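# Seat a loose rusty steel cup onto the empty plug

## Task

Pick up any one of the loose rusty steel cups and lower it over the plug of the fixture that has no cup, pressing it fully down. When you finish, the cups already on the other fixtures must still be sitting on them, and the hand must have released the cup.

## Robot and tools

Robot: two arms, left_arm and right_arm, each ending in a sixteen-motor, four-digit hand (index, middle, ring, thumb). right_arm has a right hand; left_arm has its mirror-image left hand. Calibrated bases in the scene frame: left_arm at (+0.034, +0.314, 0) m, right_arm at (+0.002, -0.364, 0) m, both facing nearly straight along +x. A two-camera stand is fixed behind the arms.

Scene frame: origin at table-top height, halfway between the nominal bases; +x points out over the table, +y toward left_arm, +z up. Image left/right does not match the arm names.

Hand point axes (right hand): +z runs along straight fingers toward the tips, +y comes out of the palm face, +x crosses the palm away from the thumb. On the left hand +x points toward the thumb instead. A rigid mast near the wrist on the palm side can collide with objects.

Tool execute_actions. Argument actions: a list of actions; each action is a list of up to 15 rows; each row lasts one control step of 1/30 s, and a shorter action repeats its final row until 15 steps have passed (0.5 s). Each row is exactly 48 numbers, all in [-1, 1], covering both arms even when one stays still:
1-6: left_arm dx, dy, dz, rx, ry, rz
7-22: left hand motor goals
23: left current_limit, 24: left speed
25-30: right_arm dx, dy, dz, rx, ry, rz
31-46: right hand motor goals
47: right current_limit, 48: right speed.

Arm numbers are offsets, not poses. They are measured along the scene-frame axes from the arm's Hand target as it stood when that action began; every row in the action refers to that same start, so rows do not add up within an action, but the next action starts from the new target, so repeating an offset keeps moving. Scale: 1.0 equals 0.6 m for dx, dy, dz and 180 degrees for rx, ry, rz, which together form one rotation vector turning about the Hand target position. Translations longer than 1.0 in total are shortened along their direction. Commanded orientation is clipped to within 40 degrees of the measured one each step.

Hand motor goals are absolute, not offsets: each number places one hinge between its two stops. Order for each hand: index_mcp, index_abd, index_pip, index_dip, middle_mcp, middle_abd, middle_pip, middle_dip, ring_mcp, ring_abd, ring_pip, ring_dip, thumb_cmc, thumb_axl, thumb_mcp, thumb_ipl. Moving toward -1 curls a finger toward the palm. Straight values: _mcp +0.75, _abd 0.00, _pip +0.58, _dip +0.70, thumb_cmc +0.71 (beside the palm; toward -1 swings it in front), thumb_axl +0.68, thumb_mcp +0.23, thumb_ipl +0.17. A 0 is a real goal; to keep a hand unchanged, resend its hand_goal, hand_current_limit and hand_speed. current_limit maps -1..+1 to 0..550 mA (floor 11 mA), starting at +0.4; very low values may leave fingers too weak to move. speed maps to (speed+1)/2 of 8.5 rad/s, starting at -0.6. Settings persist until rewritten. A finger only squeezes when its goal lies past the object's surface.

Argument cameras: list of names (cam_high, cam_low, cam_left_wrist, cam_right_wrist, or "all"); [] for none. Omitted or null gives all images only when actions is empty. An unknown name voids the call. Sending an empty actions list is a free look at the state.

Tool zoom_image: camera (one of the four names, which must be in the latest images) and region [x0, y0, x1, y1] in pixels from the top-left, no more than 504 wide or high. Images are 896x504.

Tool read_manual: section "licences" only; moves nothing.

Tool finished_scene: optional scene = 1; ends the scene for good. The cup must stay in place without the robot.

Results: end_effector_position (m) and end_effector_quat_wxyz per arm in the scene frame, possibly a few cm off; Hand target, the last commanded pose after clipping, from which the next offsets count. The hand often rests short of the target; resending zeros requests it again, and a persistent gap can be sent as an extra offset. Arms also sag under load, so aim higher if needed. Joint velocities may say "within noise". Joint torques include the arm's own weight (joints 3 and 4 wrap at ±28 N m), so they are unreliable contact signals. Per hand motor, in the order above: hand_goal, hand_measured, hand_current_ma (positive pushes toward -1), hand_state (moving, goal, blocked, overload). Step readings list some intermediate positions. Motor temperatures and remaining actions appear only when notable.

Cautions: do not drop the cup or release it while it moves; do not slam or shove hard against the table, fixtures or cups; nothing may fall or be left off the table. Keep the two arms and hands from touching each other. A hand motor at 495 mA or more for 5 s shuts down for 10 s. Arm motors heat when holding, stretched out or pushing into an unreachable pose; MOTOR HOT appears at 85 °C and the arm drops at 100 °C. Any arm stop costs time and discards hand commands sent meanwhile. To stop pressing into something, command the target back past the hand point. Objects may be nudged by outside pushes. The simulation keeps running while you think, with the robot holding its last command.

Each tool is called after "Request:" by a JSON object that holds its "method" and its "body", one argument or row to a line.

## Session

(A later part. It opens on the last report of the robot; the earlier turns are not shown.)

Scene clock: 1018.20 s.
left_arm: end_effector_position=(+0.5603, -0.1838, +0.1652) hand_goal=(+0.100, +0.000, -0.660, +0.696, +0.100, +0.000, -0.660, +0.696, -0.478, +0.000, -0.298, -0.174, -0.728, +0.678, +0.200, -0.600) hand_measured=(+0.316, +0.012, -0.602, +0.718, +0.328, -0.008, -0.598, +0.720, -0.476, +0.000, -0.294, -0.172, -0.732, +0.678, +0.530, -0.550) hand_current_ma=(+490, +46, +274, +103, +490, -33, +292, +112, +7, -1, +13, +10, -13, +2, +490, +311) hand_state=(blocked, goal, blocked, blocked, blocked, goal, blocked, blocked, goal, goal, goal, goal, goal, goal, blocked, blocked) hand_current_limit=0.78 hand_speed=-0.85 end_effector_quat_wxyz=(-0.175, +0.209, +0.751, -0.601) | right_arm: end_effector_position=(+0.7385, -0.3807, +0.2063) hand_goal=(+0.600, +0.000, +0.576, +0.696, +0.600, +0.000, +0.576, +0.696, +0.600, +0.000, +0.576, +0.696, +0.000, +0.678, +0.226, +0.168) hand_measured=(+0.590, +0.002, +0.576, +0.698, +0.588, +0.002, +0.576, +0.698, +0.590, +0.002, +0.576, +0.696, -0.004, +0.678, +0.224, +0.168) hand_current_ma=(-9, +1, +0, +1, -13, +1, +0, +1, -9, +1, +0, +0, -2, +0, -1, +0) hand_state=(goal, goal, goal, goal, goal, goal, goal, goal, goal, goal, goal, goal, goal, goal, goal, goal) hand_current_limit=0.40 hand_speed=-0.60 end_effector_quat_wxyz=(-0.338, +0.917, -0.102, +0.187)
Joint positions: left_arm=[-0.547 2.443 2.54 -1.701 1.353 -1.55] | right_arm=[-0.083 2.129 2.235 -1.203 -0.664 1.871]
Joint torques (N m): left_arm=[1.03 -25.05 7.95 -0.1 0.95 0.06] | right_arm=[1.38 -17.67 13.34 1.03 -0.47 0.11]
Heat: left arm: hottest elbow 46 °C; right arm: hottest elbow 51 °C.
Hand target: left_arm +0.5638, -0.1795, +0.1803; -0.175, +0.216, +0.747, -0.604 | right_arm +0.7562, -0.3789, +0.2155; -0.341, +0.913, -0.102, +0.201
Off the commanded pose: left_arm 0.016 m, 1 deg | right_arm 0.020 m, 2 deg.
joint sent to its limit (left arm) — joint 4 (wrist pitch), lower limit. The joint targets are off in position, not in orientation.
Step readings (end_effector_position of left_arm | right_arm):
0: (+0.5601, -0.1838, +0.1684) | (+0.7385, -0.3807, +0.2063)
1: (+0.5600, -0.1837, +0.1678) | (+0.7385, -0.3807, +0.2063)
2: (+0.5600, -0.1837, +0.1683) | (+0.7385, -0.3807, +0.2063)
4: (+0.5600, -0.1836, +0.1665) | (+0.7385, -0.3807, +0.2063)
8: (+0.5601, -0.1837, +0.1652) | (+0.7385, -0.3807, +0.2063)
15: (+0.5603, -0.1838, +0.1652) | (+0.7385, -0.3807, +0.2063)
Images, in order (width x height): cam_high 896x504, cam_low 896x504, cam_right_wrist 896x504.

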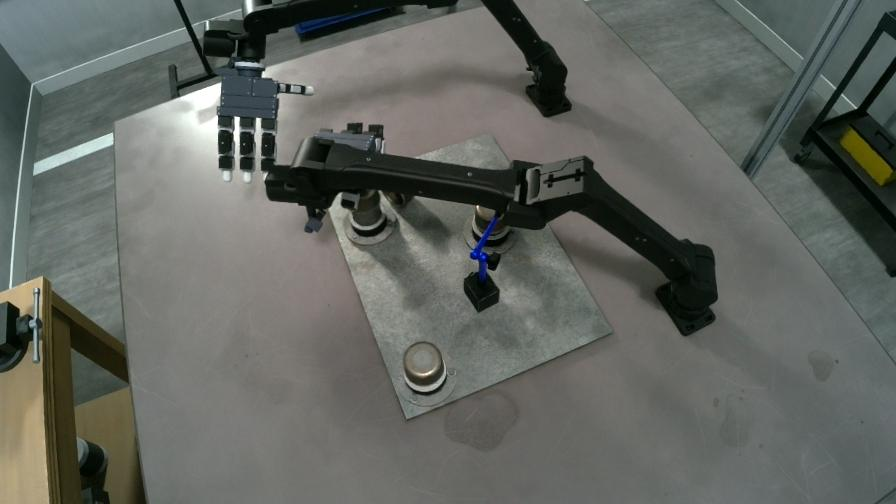

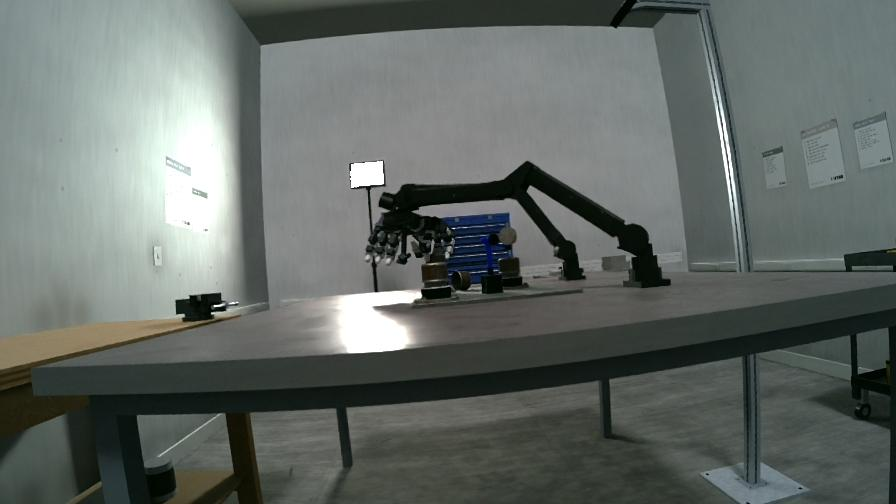

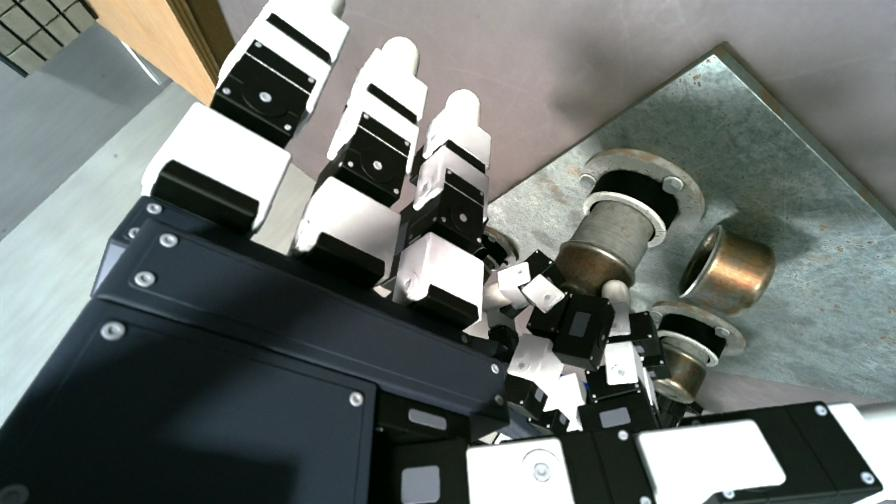

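Request:
{"method": "execute_actions", "body": {
  "actions": [
    [[0,0,-0.02,0,0,0,0.1,0,-0.66,0.696,0.1,0,-0.66,0.696,-0.479,0,-0.299,-0.174,-0.729,0.678,0.2,-0.6,0.78,-0.85,0,0,0,0,0,0,0.6,0,0.576,0.696,0.6,0,0.576,0.696,0.6,0,0.576,0.696,0.0,0.678,0.226,0.168,0.4,-0.6]]
  ],
  "cameras": ["cam_high","cam_low","cam_right_wrist"]
}}

Request:
{"method": "zoom_image", "body": {
  "camera": "cam_high",
  "region": [335, 175, 395, 235]
}}

Request:
{"method": "zoom_image", "body": {
  "camera": "cam_right_wrist",
  "region": [540, 190, 660, 310]
}}

Scene clock: 1032.90 s.
left_arm: end_effector_position=(+0.5600, -0.1835, +0.1581) hand_goal=(+0.100, +0.000, -0.660, +0.696, +0.100, +0.000, -0.660, +0.696, -0.478, +0.000, -0.298, -0.174, -0.728, +0.678, +0.200, -0.600) hand_measured=(+0.316, +0.012, -0.602, +0.718, +0.328, -0.008, -0.598, +0.720, -0.476, +0.000, -0.294, -0.172, -0.732, +0.678, +0.530, -0.550) hand_current_ma=(+489, +46, +274, +103, +490, -33, +292, +112, +7, -1, +13, +10, -14, +2, +490, +311) hand_state=(blocked, goal, blocked, blocked, blocked, goal, blocked, blocked, goal, goal, goal, goal, goal, goal, blocked, blocked) hand_current_limit=0.78 hand_speed=-0.85 end_effector_quat_wxyz=(-0.174, +0.213, +0.750, -0.602) | right_arm: end_effector_position=(+0.7385, -0.3807, +0.2063) hand_goal=(+0.600, +0.000, +0.576, +0.696, +0.600, +0.000, +0.576, +0.696, +0.600, +0.000, +0.576, +0.696, +0.000, +0.678, +0.226, +0.168) hand_measured=(+0.590, +0.002, +0.576, +0.698, +0.588, +0.002, +0.576, +0.698, +0.590, +0.002, +0.576, +0.696, -0.004, +0.678, +0.224, +0.168) hand_current_ma=(-9, +1, +0, +1, -13, +1, +0, +1, -9, +1, +0, +0, -2, +0, -1, +0) hand_state=(goal, goal, goal, goal, goal, goal, goal, goal, goal, goal, goal, goal, goal, goal, goal, goal) hand_current_limit=0.40 hand_speed=-0.60 end_effector_quat_wxyz=(-0.338, +0.917, -0.102, +0.187)
Joint positions: left_arm=[-0.547 2.443 2.522 -1.697 1.353 -1.527] | right_arm=[-0.083 2.129 2.235 -1.203 -0.664 1.871]
Joint torques (N m): left_arm=[1.03 -24.47 8.13 -0.12 0.95 0.07] | right_arm=[1.38 -17.67 13.33 1.03 -0.46 0.11]
Heat: left arm: hottest elbow 45 °C; right arm: hottest elbow 51 °C.
Hand target: left_arm +0.5638, -0.1795, +0.1683; -0.175, +0.216, +0.747, -0.604 | right_arm +0.7562, -0.3789, +0.2155; -0.341, +0.913, -0.102, +0.201
Off the commanded pose: left_arm 0.012 m, 1 deg | right_arm 0.020 m, 2 deg.
joint sent to its limit (left arm) — joint 4 (wrist pitch), lower limit. The joint targets are off in position, not in orientation.
Step readings (end_effector_position of left_arm | right_arm):
0: (+0.5603, -0.1838, +0.1652) | (+0.7385, -0.3807, +0.2063)
1: (+0.5601, -0.1836, +0.1640) | (+0.7385, -0.3807, +0.2063)
2: (+0.5601, -0.1836, +0.1634) | (+0.7385, -0.3807, +0.2063)
4: (+0.5601, -0.1836, +0.1600) | (+0.7385, -0.3807, +0.2063)
8: (+0.5600, -0.1835, +0.1571) | (+0.7385, -0.3807, +0.2063)
15: (+0.5600, -0.1835, +0.1581) | (+0.7385, -0.3807, +0.2063)
Images, in order (width x height): cam_high 896x504, cam_low 896x504, cam_right_wrist 896x504.

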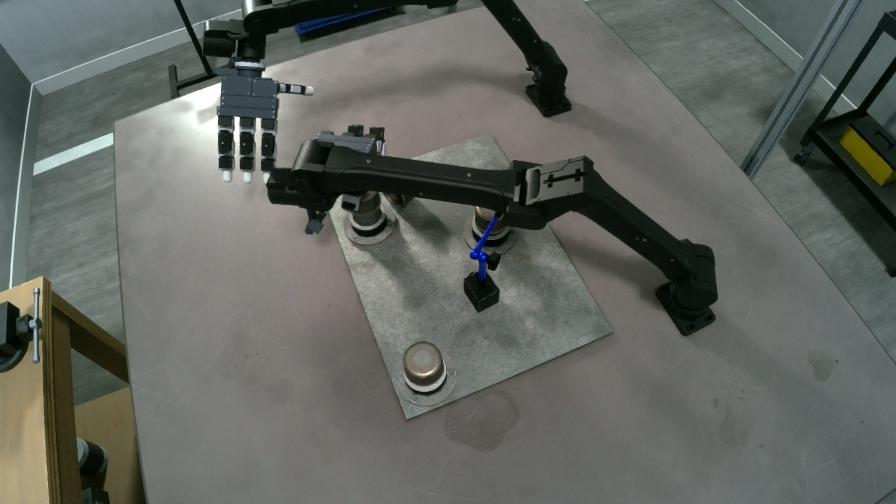

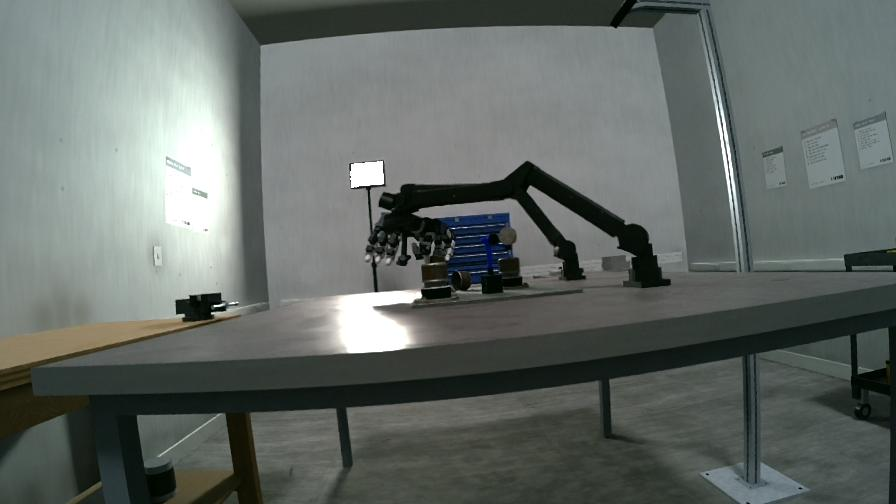

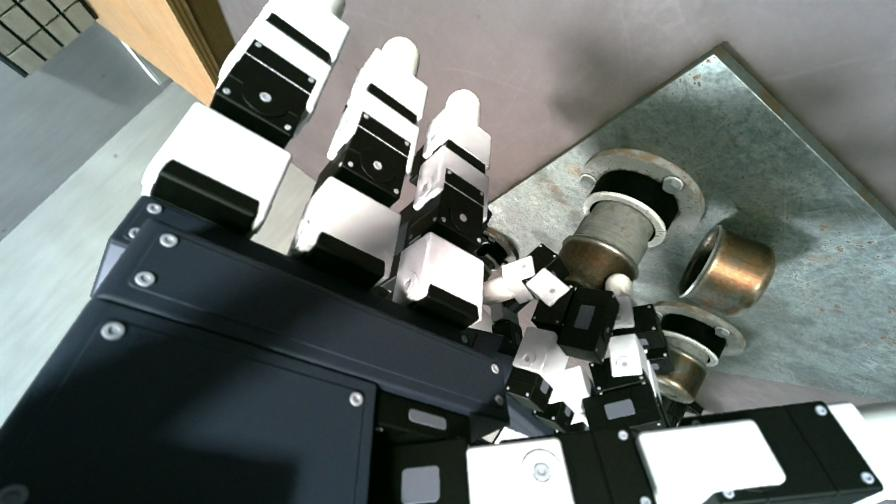

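Scaled by 8.400 from the camera's 896x504 image, which has a finer 1280x720 frame.

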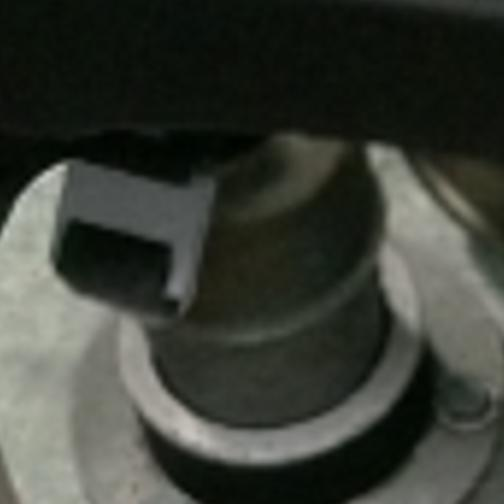

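Scaled by 4.200 from the camera's 896x504 image, which has a finer 1280x720 frame.

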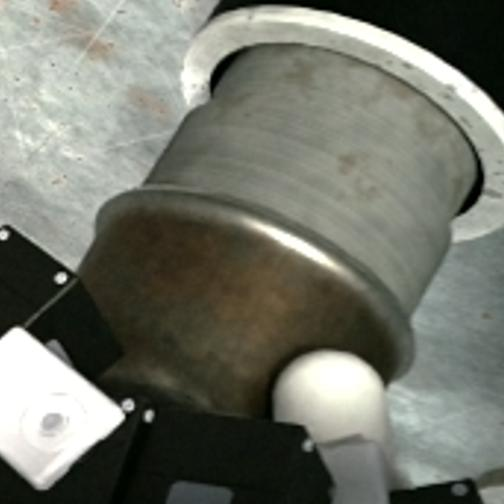

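Request:
{"method": "execute_actions", "body": {
  "actions": [
    [[0,0,-0.025,0,0,0,0.1,0,-0.66,0.696,0.1,0,-0.66,0.696,-0.479,0,-0.299,-0.174,-0.729,0.678,0.2,-0.6,0.78,-0.85,0,0,0,0,0,0,0.6,0,0.576,0.696,0.6,0,0.576,0.696,0.6,0,0.576,0.696,0.0,0.678,0.226,0.168,0.4,-0.6]]
  ],
  "cameras": ["cam_high","cam_right_wrist"]
}}

Request:
{"method": "zoom_image", "body": {
  "camera": "cam_high",
  "region": [335, 175, 395, 235]
}}

Request:
{"method": "zoom_image", "body": {
  "camera": "cam_right_wrist",
  "region": [540, 190, 660, 310]
}}

Scene clock: 1039.23 s.
left_arm: end_effector_position=(+0.5595, -0.1831, +0.1505) hand_goal=(+0.100, +0.000, -0.660, +0.696, +0.100, +0.000, -0.660, +0.696, -0.478, +0.000, -0.298, -0.174, -0.728, +0.678, +0.200, -0.600) hand_measured=(+0.316, +0.012, -0.602, +0.718, +0.328, -0.008, -0.598, +0.720, -0.476, +0.000, -0.294, -0.172, -0.732, +0.678, +0.530, -0.550) hand_current_ma=(+489, +46, +274, +103, +490, -33, +292, +112, +7, -1, +13, +10, -14, +2, +489, +311) hand_state=(blocked, goal, blocked, blocked, blocked, goal, blocked, blocked, goal, goal, goal, goal, goal, goal, blocked, blocked) hand_current_limit=0.78 hand_speed=-0.85 end_effector_quat_wxyz=(-0.173, +0.217, +0.749, -0.602) | right_arm: end_effector_position=(+0.7385, -0.3807, +0.2063) hand_goal=(+0.600, +0.000, +0.576, +0.696, +0.600, +0.000, +0.576, +0.696, +0.600, +0.000, +0.576, +0.696, +0.000, +0.678, +0.226, +0.168) hand_measured=(+0.590, +0.002, +0.576, +0.698, +0.588, +0.002, +0.576, +0.698, +0.590, +0.002, +0.576, +0.696, -0.004, +0.678, +0.224, +0.168) hand_current_ma=(-9, +1, +0, +1, -13, +1, +0, +1, -9, +1, +0, +0, -2, +0, -1, +0) hand_state=(goal, goal, goal, goal, goal, goal, goal, goal, goal, goal, goal, goal, goal, goal, goal, goal) hand_current_limit=0.40 hand_speed=-0.60 end_effector_quat_wxyz=(-0.338, +0.917, -0.102, +0.187)
Joint positions: left_arm=[-0.547 2.444 2.505 -1.697 1.353 -1.501] | right_arm=[-0.083 2.129 2.235 -1.203 -0.664 1.871]
Joint torques (N m): left_arm=[0.97 -23.65 8.14 -0.17 0.96 0.09] | right_arm=[1.38 -17.73 13.33 1.03 -0.46 0.11]
Heat: left arm: hottest elbow 45 °C; right arm: hottest elbow 51 °C.
Hand target: left_arm +0.5638, -0.1795, +0.1533; -0.175, +0.216, +0.747, -0.604 | right_arm +0.7562, -0.3789, +0.2155; -0.341, +0.913, -0.102, +0.201
Off the commanded pose: left_arm 0.006 m, 0 deg | right_arm 0.020 m, 2 deg.
joint sent to its limit (left arm) — joint 4 (wrist pitch), lower limit. The joint targets are off in position, not in orientation.
Step readings (end_effector_position of left_arm | right_arm):
0: (+0.5600, -0.1835, +0.1581) | (+0.7385, -0.3807, +0.2063)
1: (+0.5600, -0.1835, +0.1575) | (+0.7385, -0.3807, +0.2063)
2: (+0.5596, -0.1832, +0.1563) | (+0.7385, -0.3807, +0.2063)
4: (+0.5604, -0.1824, +0.1529) | (+0.7385, -0.3807, +0.2063)
8: (+0.5597, -0.1832, +0.1505) | (+0.7385, -0.3807, +0.2063)
15: (+0.5595, -0.1831, +0.1505) | (+0.7385, -0.3807, +0.2063)
Images, in order (width x height): cam_high 896x504, cam_right_wrist 896x504.

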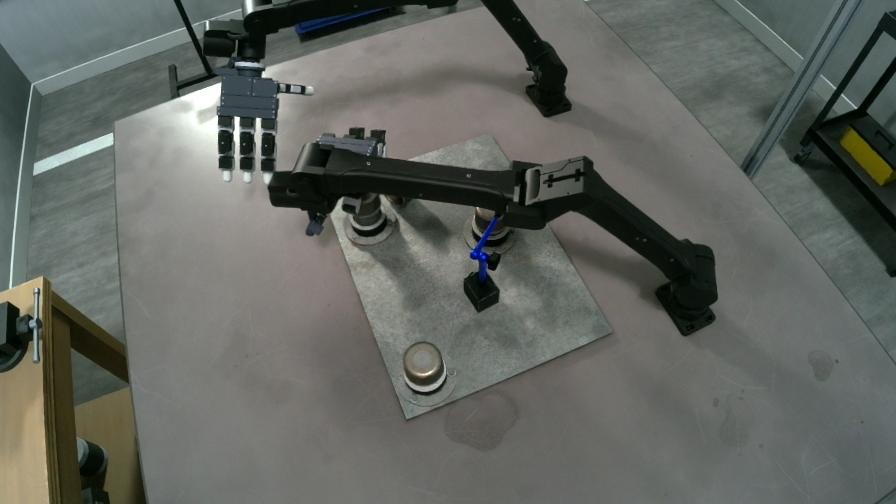

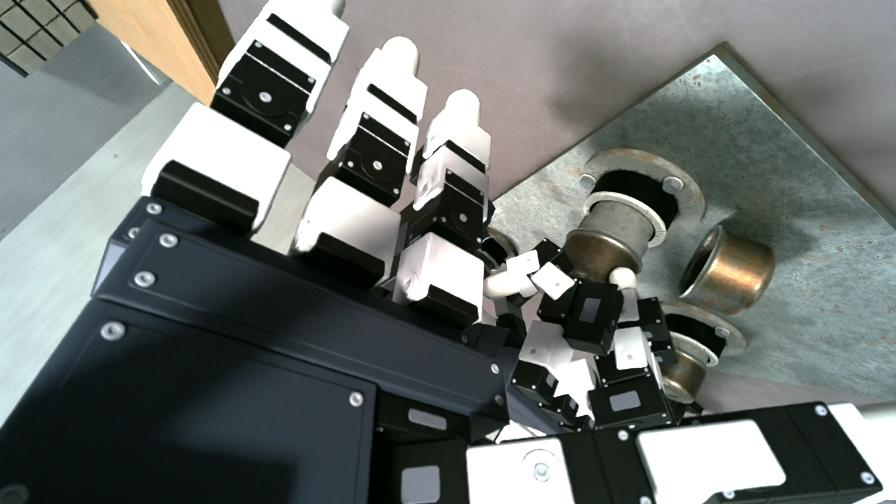

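Scaled by 8.400 from the camera's 896x504 image, which has a finer 1280x720 frame.

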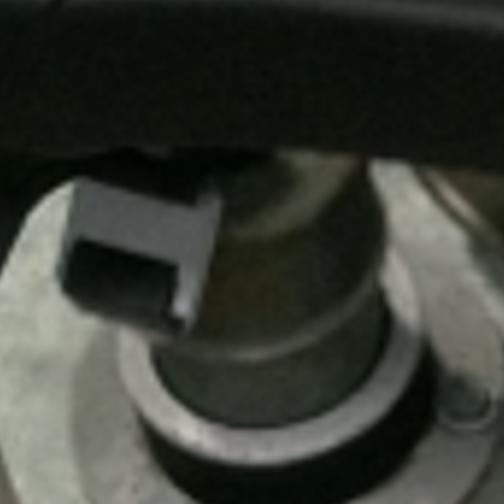

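Scaled by 4.200 from the camera's 896x504 image, which has a finer 1280x720 frame.

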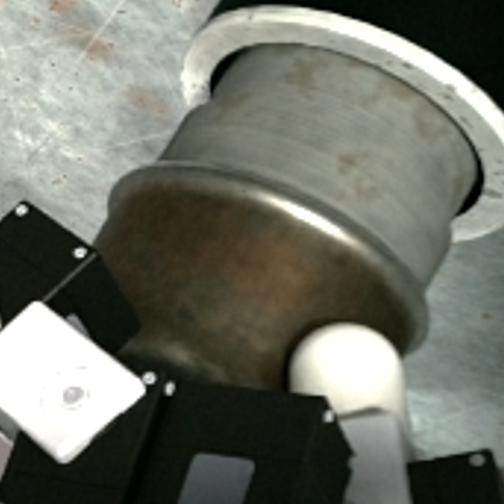

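Request:
{"method": "execute_actions", "body": {
  "actions": [
    [[0,0,-0.025,0,0,0,0.1,0,-0.66,0.696,0.1,0,-0.66,0.696,-0.479,0,-0.299,-0.174,-0.729,0.678,0.2,-0.6,0.78,-0.85,0,0,0,0,0,0,0.6,0,0.576,0.696,0.6,0,0.576,0.696,0.6,0,0.576,0.696,0.0,0.678,0.226,0.168,0.4,-0.6]]
  ],
  "cameras": ["cam_high","cam_right_wrist"]
}}

Request:
{"method": "zoom_image", "body": {
  "camera": "cam_high",
  "region": [335, 175, 395, 235]
}}

Request:
{"method": "zoom_image", "body": {
  "camera": "cam_right_wrist",
  "region": [540, 190, 660, 310]
}}

Scene clock: 1044.33 s.
left_arm: end_effector_position=(+0.5593, -0.1828, +0.1452) hand_goal=(+0.100, +0.000, -0.660, +0.696, +0.100, +0.000, -0.660, +0.696, -0.478, +0.000, -0.298, -0.174, -0.728, +0.678, +0.200, -0.600) hand_measured=(+0.316, +0.012, -0.602, +0.718, +0.328, -0.008, -0.598, +0.720, -0.476, +0.000, -0.294, -0.172, -0.732, +0.678, +0.530, -0.550) hand_current_ma=(+490, +46, +273, +103, +490, -33, +292, +112, +7, -1, +13, +10, -20, +2, +489, +311) hand_state=(blocked, goal, blocked, blocked, blocked, goal, blocked, blocked, goal, goal, goal, goal, goal, goal, blocked, blocked) hand_current_limit=0.78 hand_speed=-0.85 end_effector_quat_wxyz=(-0.172, +0.221, +0.747, -0.603) | right_arm: end_effector_position=(+0.7385, -0.3807, +0.2063) hand_goal=(+0.600, +0.000, +0.576, +0.696, +0.600, +0.000, +0.576, +0.696, +0.600, +0.000, +0.576, +0.696, +0.000, +0.678, +0.226, +0.168) hand_measured=(+0.590, +0.002, +0.576, +0.698, +0.588, +0.002, +0.576, +0.698, +0.590, +0.002, +0.576, +0.696, -0.004, +0.678, +0.224, +0.168) hand_current_ma=(-9, +1, +0, +1, -13, +1, +0, +1, -9, +1, +0, +0, -2, +0, -1, +0) hand_state=(goal, goal, goal, goal, goal, goal, goal, goal, goal, goal, goal, goal, goal, goal, goal, goal) hand_current_limit=0.40 hand_speed=-0.60 end_effector_quat_wxyz=(-0.338, +0.917, -0.102, +0.187)
Joint positions: left_arm=[-0.547 2.446 2.494 -1.701 1.353 -1.477] | right_arm=[-0.083 2.129 2.235 -1.203 -0.664 1.871]
Joint torques (N m): left_arm=[0.85 -22.65 7.76 -0.17 0.96 0.11] | right_arm=[1.38 -17.73 13.35 1.02 -0.46 0.11]
Heat: left arm: hottest elbow 44 °C; right arm: hottest elbow 51 °C.
Hand target: left_arm +0.5638, -0.1795, +0.1383; -0.175, +0.216, +0.747, -0.604 | right_arm +0.7562, -0.3789, +0.2155; -0.341, +0.913, -0.102, +0.201
Off the commanded pose: left_arm 0.009 m, 1 deg | right_arm 0.020 m, 2 deg.
joint sent to its limit (left arm) — joint 4 (wrist pitch), lower limit. The joint targets are off in position, not in orientation.
Step readings (end_effector_position of left_arm | right_arm):
0: (+0.5596, -0.1832, +0.1505) | (+0.7385, -0.3807, +0.2063)
1: (+0.5595, -0.1831, +0.1499) | (+0.7385, -0.3807, +0.2063)
2: (+0.5600, -0.1821, +0.1487) | (+0.7385, -0.3807, +0.2063)
4: (+0.5594, -0.1830, +0.1469) | (+0.7385, -0.3807, +0.2063)
8: (+0.5594, -0.1829, +0.1452) | (+0.7385, -0.3807, +0.2063)
15: (+0.5593, -0.1828, +0.1452) | (+0.7385, -0.3807, +0.2063)
Images, in order (width x height): cam_high 896x504, cam_right_wrist 896x504.

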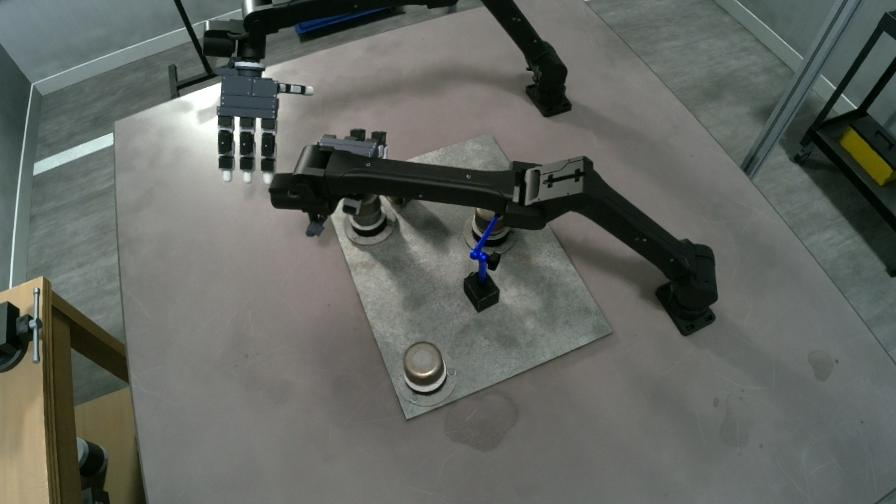

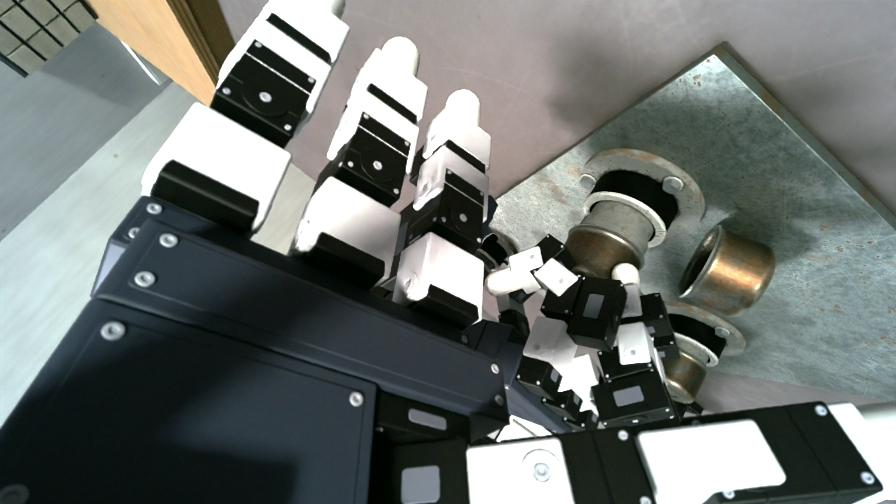

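Scaled by 8.400 from the camera's 896x504 image, which has a finer 1280x720 frame.

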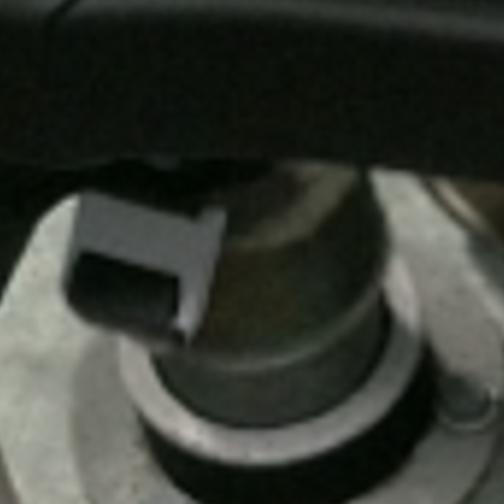

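Scaled by 4.200 from the camera's 896x504 image, which has a finer 1280x720 frame.

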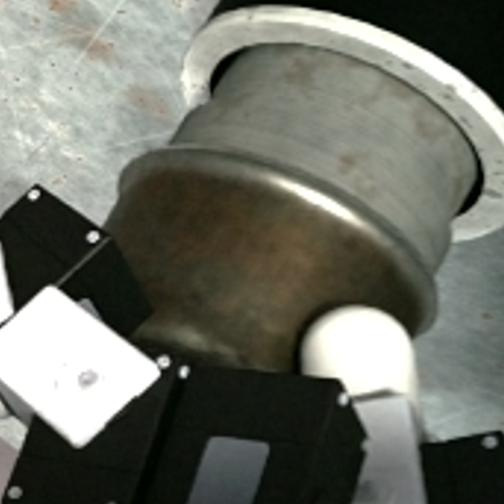

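Request:
{"method": "execute_actions", "body": {
  "actions": [
    [[0,0,-0.018,0.005,0.008,0,0.1,0,-0.66,0.696,0.1,0,-0.66,0.696,-0.479,0,-0.299,-0.174,-0.729,0.678,0.2,-0.6,0.78,-0.85,0,0,0,0,0,0,0.6,0,0.576,0.696,0.6,0,0.576,0.696,0.6,0,0.576,0.696,0.0,0.678,0.226,0.168,0.4,-0.6]]
  ],
  "cameras": ["cam_high","cam_right_wrist"]
}}

Request:
{"method": "zoom_image", "body": {
  "camera": "cam_high",
  "region": [335, 175, 395, 235]
}}

Request:
{"method": "zoom_image", "body": {
  "camera": "cam_right_wrist",
  "region": [540, 190, 740, 390]
}}

Scene clock: 1059.97 s.
left_arm: end_effector_position=(+0.5601, -0.1821, +0.1431) hand_goal=(+0.100, +0.000, -0.660, +0.696, +0.100, +0.000, -0.660, +0.696, -0.478, +0.000, -0.298, -0.174, -0.728, +0.678, +0.200, -0.600) hand_measured=(+0.316, +0.012, -0.604, +0.718, +0.328, -0.008, -0.598, +0.720, -0.476, +0.000, -0.294, -0.172, -0.734, +0.678, +0.530, -0.550) hand_current_ma=(+490, +46, +266, +103, +489, -33, +292, +112, +7, -1, +13, +10, -26, +2, +490, +311) hand_state=(blocked, goal, blocked, blocked, blocked, goal, blocked, blocked, goal, goal, goal, goal, goal, goal, blocked, blocked) hand_current_limit=0.78 hand_speed=-0.85 end_effector_quat_wxyz=(-0.172, +0.220, +0.748, -0.602) | right_arm: end_effector_position=(+0.7385, -0.3807, +0.2063) hand_goal=(+0.600, +0.000, +0.576, +0.696, +0.600, +0.000, +0.576, +0.696, +0.600, +0.000, +0.576, +0.696, +0.000, +0.678, +0.226, +0.168) hand_measured=(+0.590, +0.002, +0.576, +0.698, +0.588, +0.002, +0.576, +0.698, +0.590, +0.002, +0.576, +0.696, -0.004, +0.678, +0.224, +0.168) hand_current_ma=(-9, +1, +0, +1, -13, +1, +0, +1, -9, +1, +0, +0, -2, +0, -1, +0) hand_state=(goal, goal, goal, goal, goal, goal, goal, goal, goal, goal, goal, goal, goal, goal, goal, goal) hand_current_limit=0.40 hand_speed=-0.60 end_effector_quat_wxyz=(-0.338, +0.917, -0.102, +0.187)
Joint positions: left_arm=[-0.545 2.449 2.494 -1.701 1.353 -1.477] | right_arm=[-0.083 2.129 2.235 -1.203 -0.664 1.871]
Joint torques (N m): left_arm=[0.97 -21.71 8.17 -0.18 0.94 -0.04] | right_arm=[1.38 -17.67 13.34 1.03 -0.46 0.11]
Heat: left arm: hottest elbow 44 °C; right arm: hottest elbow 52 °C.
Hand target: left_arm +0.5638, -0.1795, +0.1275; -0.186, +0.207, +0.749, -0.601 | right_arm +0.7562, -0.3789, +0.2155; -0.341, +0.913, -0.102, +0.201
Off the commanded pose: left_arm 0.016 m, 2 deg | right_arm 0.020 m, 2 deg.
joint sent to its limit (left arm) — joint 4 (wrist pitch), lower limit. The joint targets are off in position, not in orientation.
Step readings (end_effector_position of left_arm | right_arm):
0: (+0.5593, -0.1828, +0.1452) | (+0.7385, -0.3807, +0.2063)
1: (+0.5593, -0.1828, +0.1452) | (+0.7385, -0.3807, +0.2063)
2: (+0.5601, -0.1820, +0.1442) | (+0.7385, -0.3807, +0.2063)
4: (+0.5601, -0.1820, +0.1442) | (+0.7385, -0.3807, +0.2063)
8: (+0.5601, -0.1821, +0.1431) | (+0.7385, -0.3807, +0.2063)
15: (+0.5601, -0.1821, +0.1431) | (+0.7385, -0.3807, +0.2063)
Images, in order (width x height): cam_high 896x504, cam_right_wrist 896x504.

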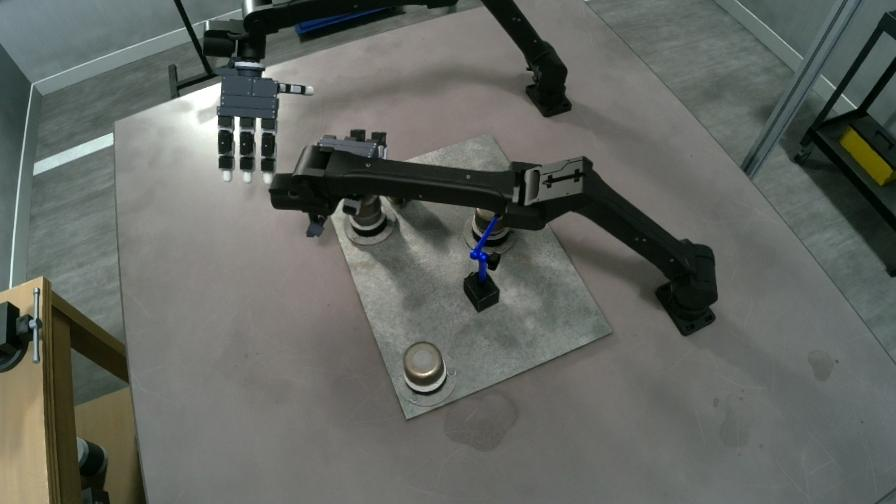

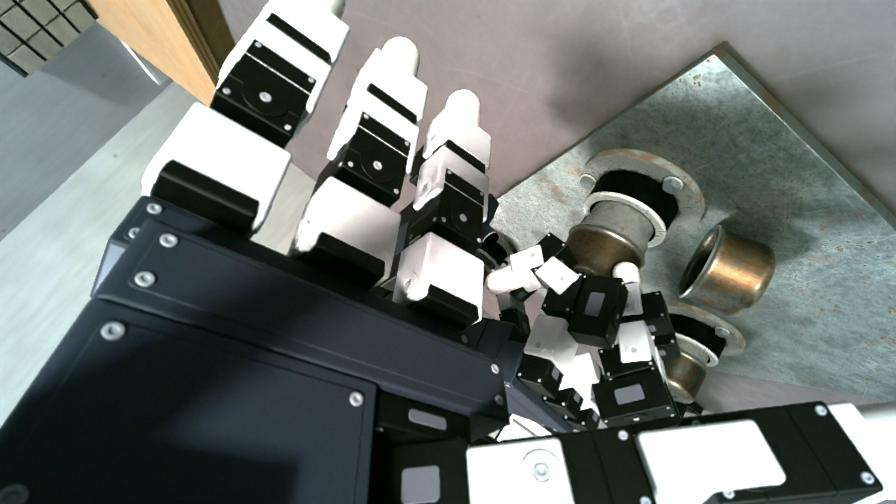

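Scaled by 8.400 from the camera's 896x504 image, which has a finer 1280x720 frame.

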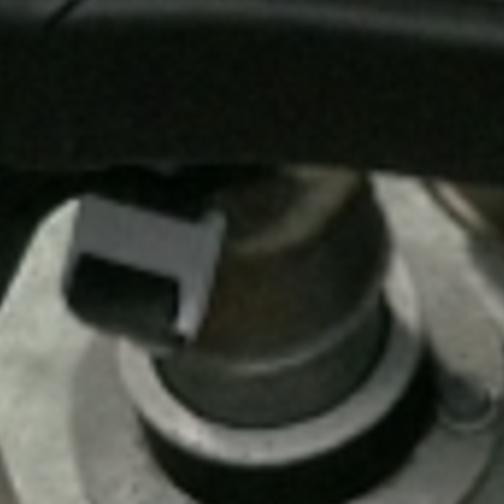

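Scaled by 2.520 from the camera's 896x504 image, which has a finer 1280x720 frame.

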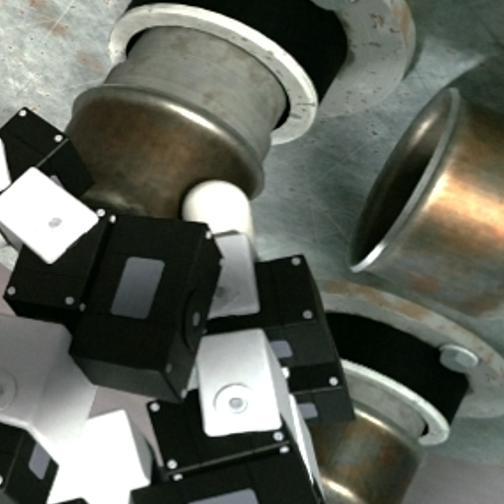

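Request:
{"method": "execute_actions", "body": {
  "actions": [],
  "cameras": ["all"]
}}

Request:
{"method": "zoom_image", "body": {
  "camera": "cam_low",
  "region": [350, 150, 600, 310]
}}

Request:
{"method": "zoom_image", "body": {
  "camera": "cam_high",
  "region": [250, 100, 550, 300]
}}

Scene clock: 1068.13 s.
left_arm: end_effector_position=(+0.5601, -0.1821, +0.1431) hand_goal=(+0.100, +0.000, -0.660, +0.696, +0.100, +0.000, -0.660, +0.696, -0.478, +0.000, -0.298, -0.174, -0.728, +0.678, +0.200, -0.600) hand_measured=(+0.316, +0.012, -0.604, +0.718, +0.328, -0.008, -0.598, +0.720, -0.476, +0.000, -0.294, -0.172, -0.734, +0.678, +0.530, -0.550) hand_current_ma=(+490, +46, +266, +103, +490, -33, +292, +112, +7, -1, +13, +10, -26, +2, +490, +311) hand_state=(blocked, goal, blocked, blocked, blocked, goal, blocked, blocked, goal, goal, goal, goal, goal, goal, blocked, blocked) hand_current_limit=0.78 hand_speed=-0.85 end_effector_quat_wxyz=(-0.172, +0.220, +0.748, -0.602) | right_arm: end_effector_position=(+0.7385, -0.3807, +0.2063) hand_goal=(+0.600, +0.000, +0.576, +0.696, +0.600, +0.000, +0.576, +0.696, +0.600, +0.000, +0.576, +0.696, +0.000, +0.678, +0.226, +0.168) hand_measured=(+0.590, +0.002, +0.576, +0.698, +0.588, +0.002, +0.576, +0.698, +0.590, +0.002, +0.576, +0.696, -0.004, +0.678, +0.224, +0.168) hand_current_ma=(-9, +1, +0, +1, -13, +1, +0, +1, -9, +1, +0, +0, -2, +0, -1, +0) hand_state=(goal, goal, goal, goal, goal, goal, goal, goal, goal, goal, goal, goal, goal, goal, goal, goal) hand_current_limit=0.40 hand_speed=-0.60 end_effector_quat_wxyz=(-0.338, +0.917, -0.102, +0.187)
Joint positions: left_arm=[-0.545 2.449 2.494 -1.701 1.353 -1.477] | right_arm=[-0.083 2.129 2.235 -1.203 -0.664 1.871]
Joint velocities: within noise
Joint torques (N m): left_arm=[0.91 -21.66 8.14 -0.18 0.94 -0.04] | right_arm=[1.32 -17.67 13.34 1.03 -0.46 0.11]
Motor temperatures (°C): left_arm=[30 42 44 30 34 29] | right_arm=[30 39 52 27 28 29]
Heat: left arm: hottest elbow 44 °C; right arm: hottest elbow 52 °C.
Hand target: left_arm +0.5638, -0.1795, +0.1275; -0.186, +0.207, +0.749, -0.601 | right_arm +0.7562, -0.3789, +0.2155; -0.341, +0.913, -0.102, +0.201
Off the commanded pose: left_arm 0.016 m, 2 deg | right_arm 0.020 m, 2 deg.

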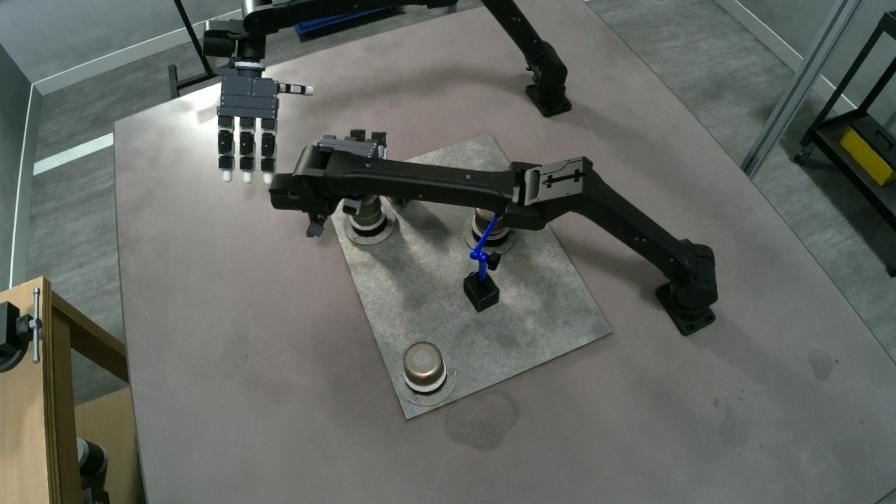

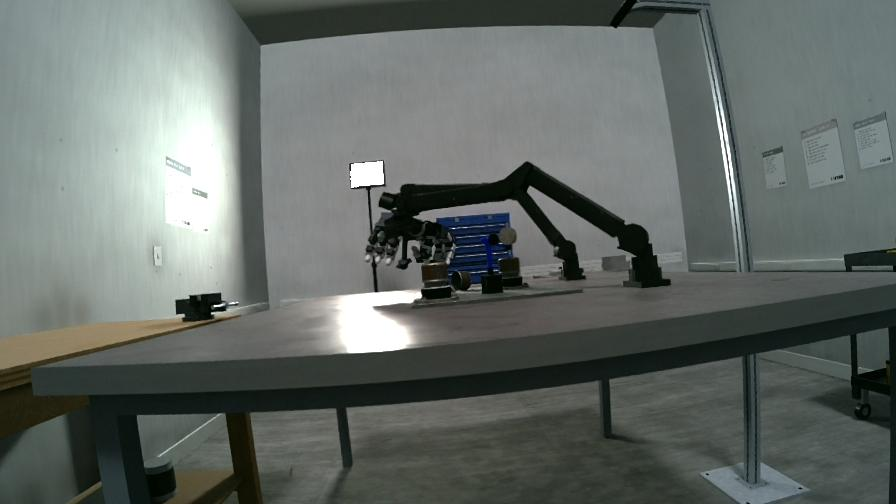

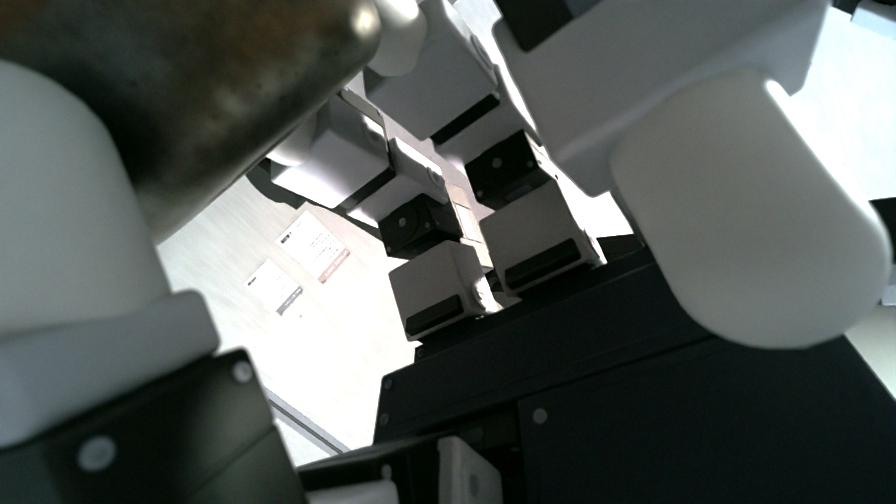

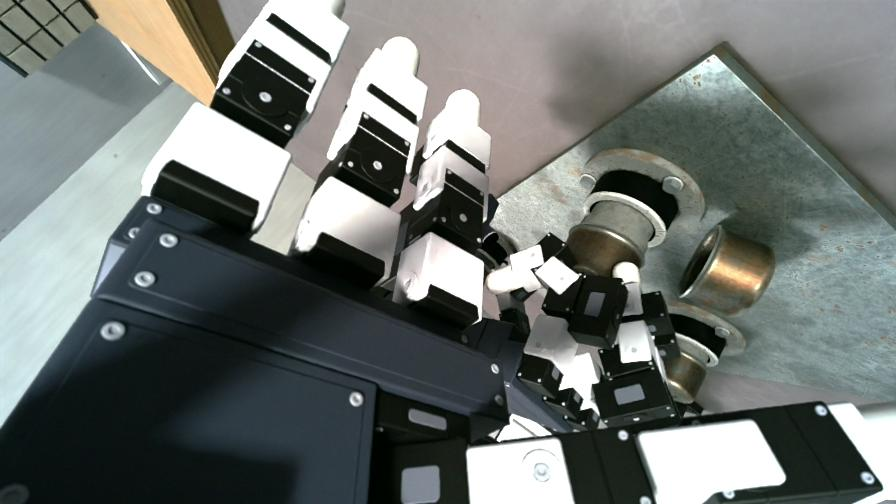

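Scaled by 2.016 from the camera's 896x504 image, which has a finer 1280x720 frame.

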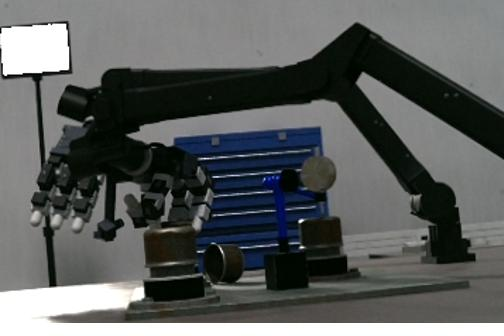

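Scaled by 1.680 from the camera's 896x504 image, which has a finer 1280x720 frame.

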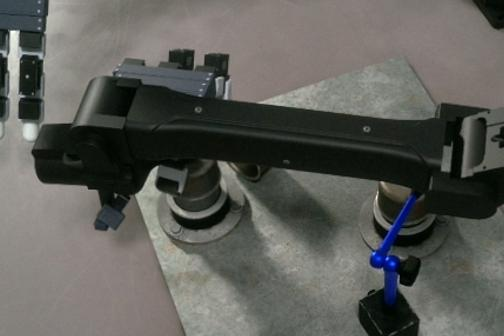

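Request:
{"method": "zoom_image", "body": {
  "camera": "cam_right_wrist",
  "region": [560, 180, 680, 300]
}}

Request:
{"method": "zoom_image", "body": {
  "camera": "cam_left_wrist",
  "region": [0, 0, 504, 504]
}}

Scaled by 4.200 from the camera's 896x504 image, which has a finer 1280x720 frame.

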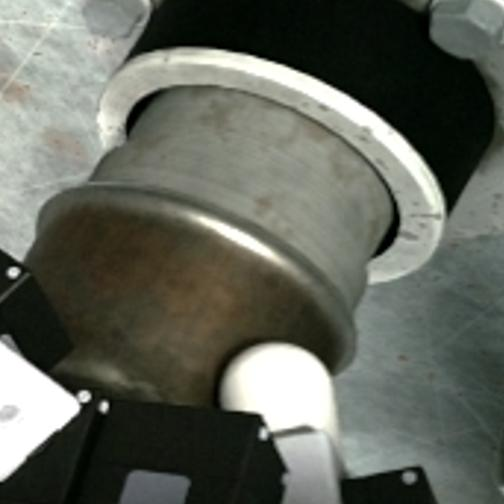

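Scaled by 1.000.

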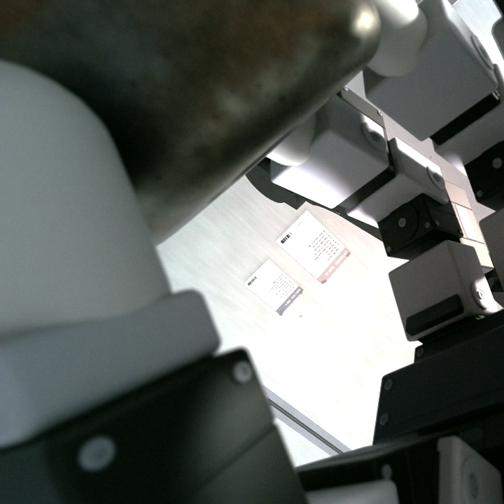

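Request:
{"method": "execute_actions", "body": {
  "actions": [
    [[0,0,0,-0.0147,-0.0236,0,0.1,0,-0.66,0.696,0.1,0,-0.66,0.696,-0.479,0,-0.299,-0.174,-0.729,0.678,0.2,-0.6,0.78,-0.85,0,0,0,0,0,0,0.6,0,0.576,0.696,0.6,0,0.576,0.696,0.6,0,0.576,0.696,0.0,0.678,0.226,0.168,0.4,-0.6]]
  ],
  "cameras": ["cam_right_wrist"]
}}

Request:
{"method": "zoom_image", "body": {
  "camera": "cam_right_wrist",
  "region": [560, 180, 680, 300]
}}

Scene clock: 1119.67 s.
left_arm: end_effector_position=(+0.5583, -0.1820, +0.1253) hand_goal=(+0.100, +0.000, -0.660, +0.696, +0.100, +0.000, -0.660, +0.696, -0.478, +0.000, -0.298, -0.174, -0.728, +0.678, +0.200, -0.600) hand_measured=(+0.314, +0.012, -0.618, +0.718, +0.328, -0.008, -0.600, +0.720, -0.476, +0.000, -0.294, -0.172, -0.746, +0.678, +0.536, -0.550) hand_current_ma=(+490, +46, +195, +97, +490, -33, +282, +112, +7, -1, +13, +10, -85, +0, +490, +311) hand_state=(blocked, goal, blocked, blocked, blocked, goal, blocked, blocked, goal, goal, goal, goal, goal, goal, blocked, blocked) hand_current_limit=0.78 hand_speed=-0.85 end_effector_quat_wxyz=(-0.162, +0.233, +0.741, -0.608) | right_arm: end_effector_position=(+0.7385, -0.3807, +0.2063) hand_goal=(+0.600, +0.000, +0.576, +0.696, +0.600, +0.000, +0.576, +0.696, +0.600, +0.000, +0.576, +0.696, +0.000, +0.678, +0.226, +0.168) hand_measured=(+0.590, +0.002, +0.576, +0.698, +0.588, +0.002, +0.576, +0.698, +0.590, +0.002, +0.576, +0.696, -0.004, +0.678, +0.224, +0.168) hand_current_ma=(-9, +1, +0, +1, -13, +1, +0, +1, -9, +1, +0, +0, -2, +0, -1, +0) hand_state=(goal, goal, goal, goal, goal, goal, goal, goal, goal, goal, goal, goal, goal, goal, goal, goal) hand_current_limit=0.40 hand_speed=-0.60 end_effector_quat_wxyz=(-0.338, +0.917, -0.102, +0.187)
Joint positions: left_arm=[-0.545 2.423 2.397 -1.63 1.361 -1.44] | right_arm=[-0.083 2.129 2.235 -1.203 -0.664 1.871]
Joint torques (N m): left_arm=[0.91 -23.94 7.17 0.75 0.73 0.03] | right_arm=[1.38 -17.73 13.34 1.02 -0.46 0.11]
Heat: left arm: hottest elbow 43 °C; right arm: hottest elbow 52 °C.
Hand target: left_arm +0.5638, -0.1795, +0.1275; -0.154, +0.233, +0.741, -0.610 | right_arm +0.7562, -0.3789, +0.2155; -0.341, +0.913, -0.102, +0.201
Off the commanded pose: left_arm 0.006 m, 1 deg | right_arm 0.020 m, 2 deg.
Step readings (end_effector_position of left_arm | right_arm):
0: (+0.5601, -0.1821, +0.1431) | (+0.7385, -0.3807, +0.2063)
1: (+0.5601, -0.1823, +0.1415) | (+0.7385, -0.3807, +0.2063)
2: (+0.5597, -0.1822, +0.1404) | (+0.7385, -0.3807, +0.2063)
4: (+0.5589, -0.1819, +0.1353) | (+0.7385, -0.3807, +0.2063)
8: (+0.5587, -0.1820, +0.1260) | (+0.7385, -0.3807, +0.2063)
15: (+0.5583, -0.1820, +0.1259) | (+0.7385, -0.3807, +0.2063)
Images, in order (width x height): cam_right_wrist 896x504.

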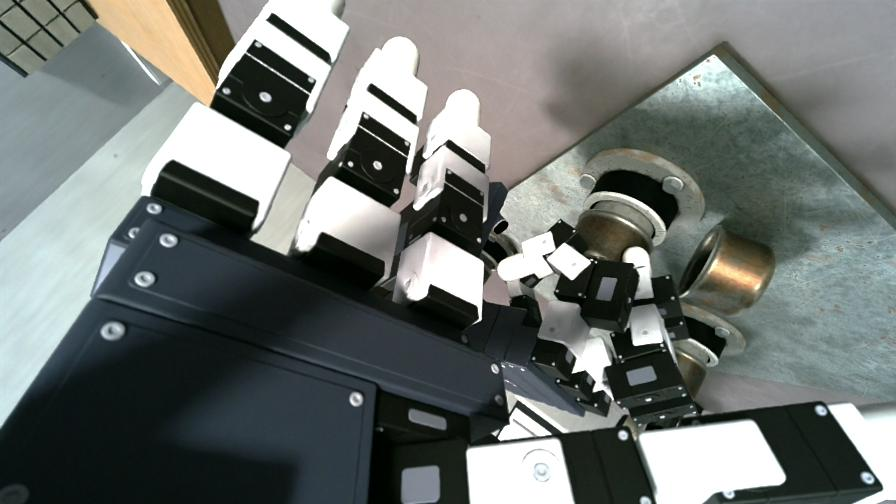

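Scaled by 4.200 from the camera's 896x504 image, which has a finer 1280x720 frame.

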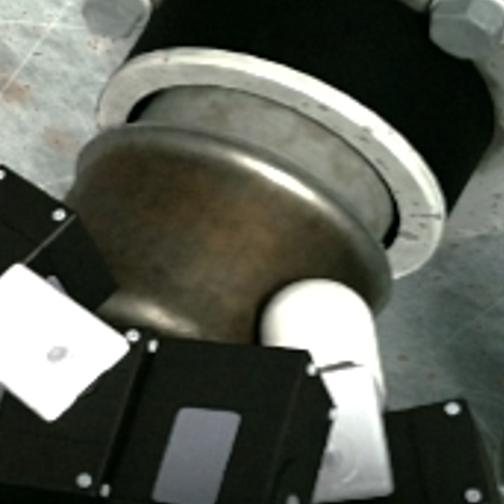

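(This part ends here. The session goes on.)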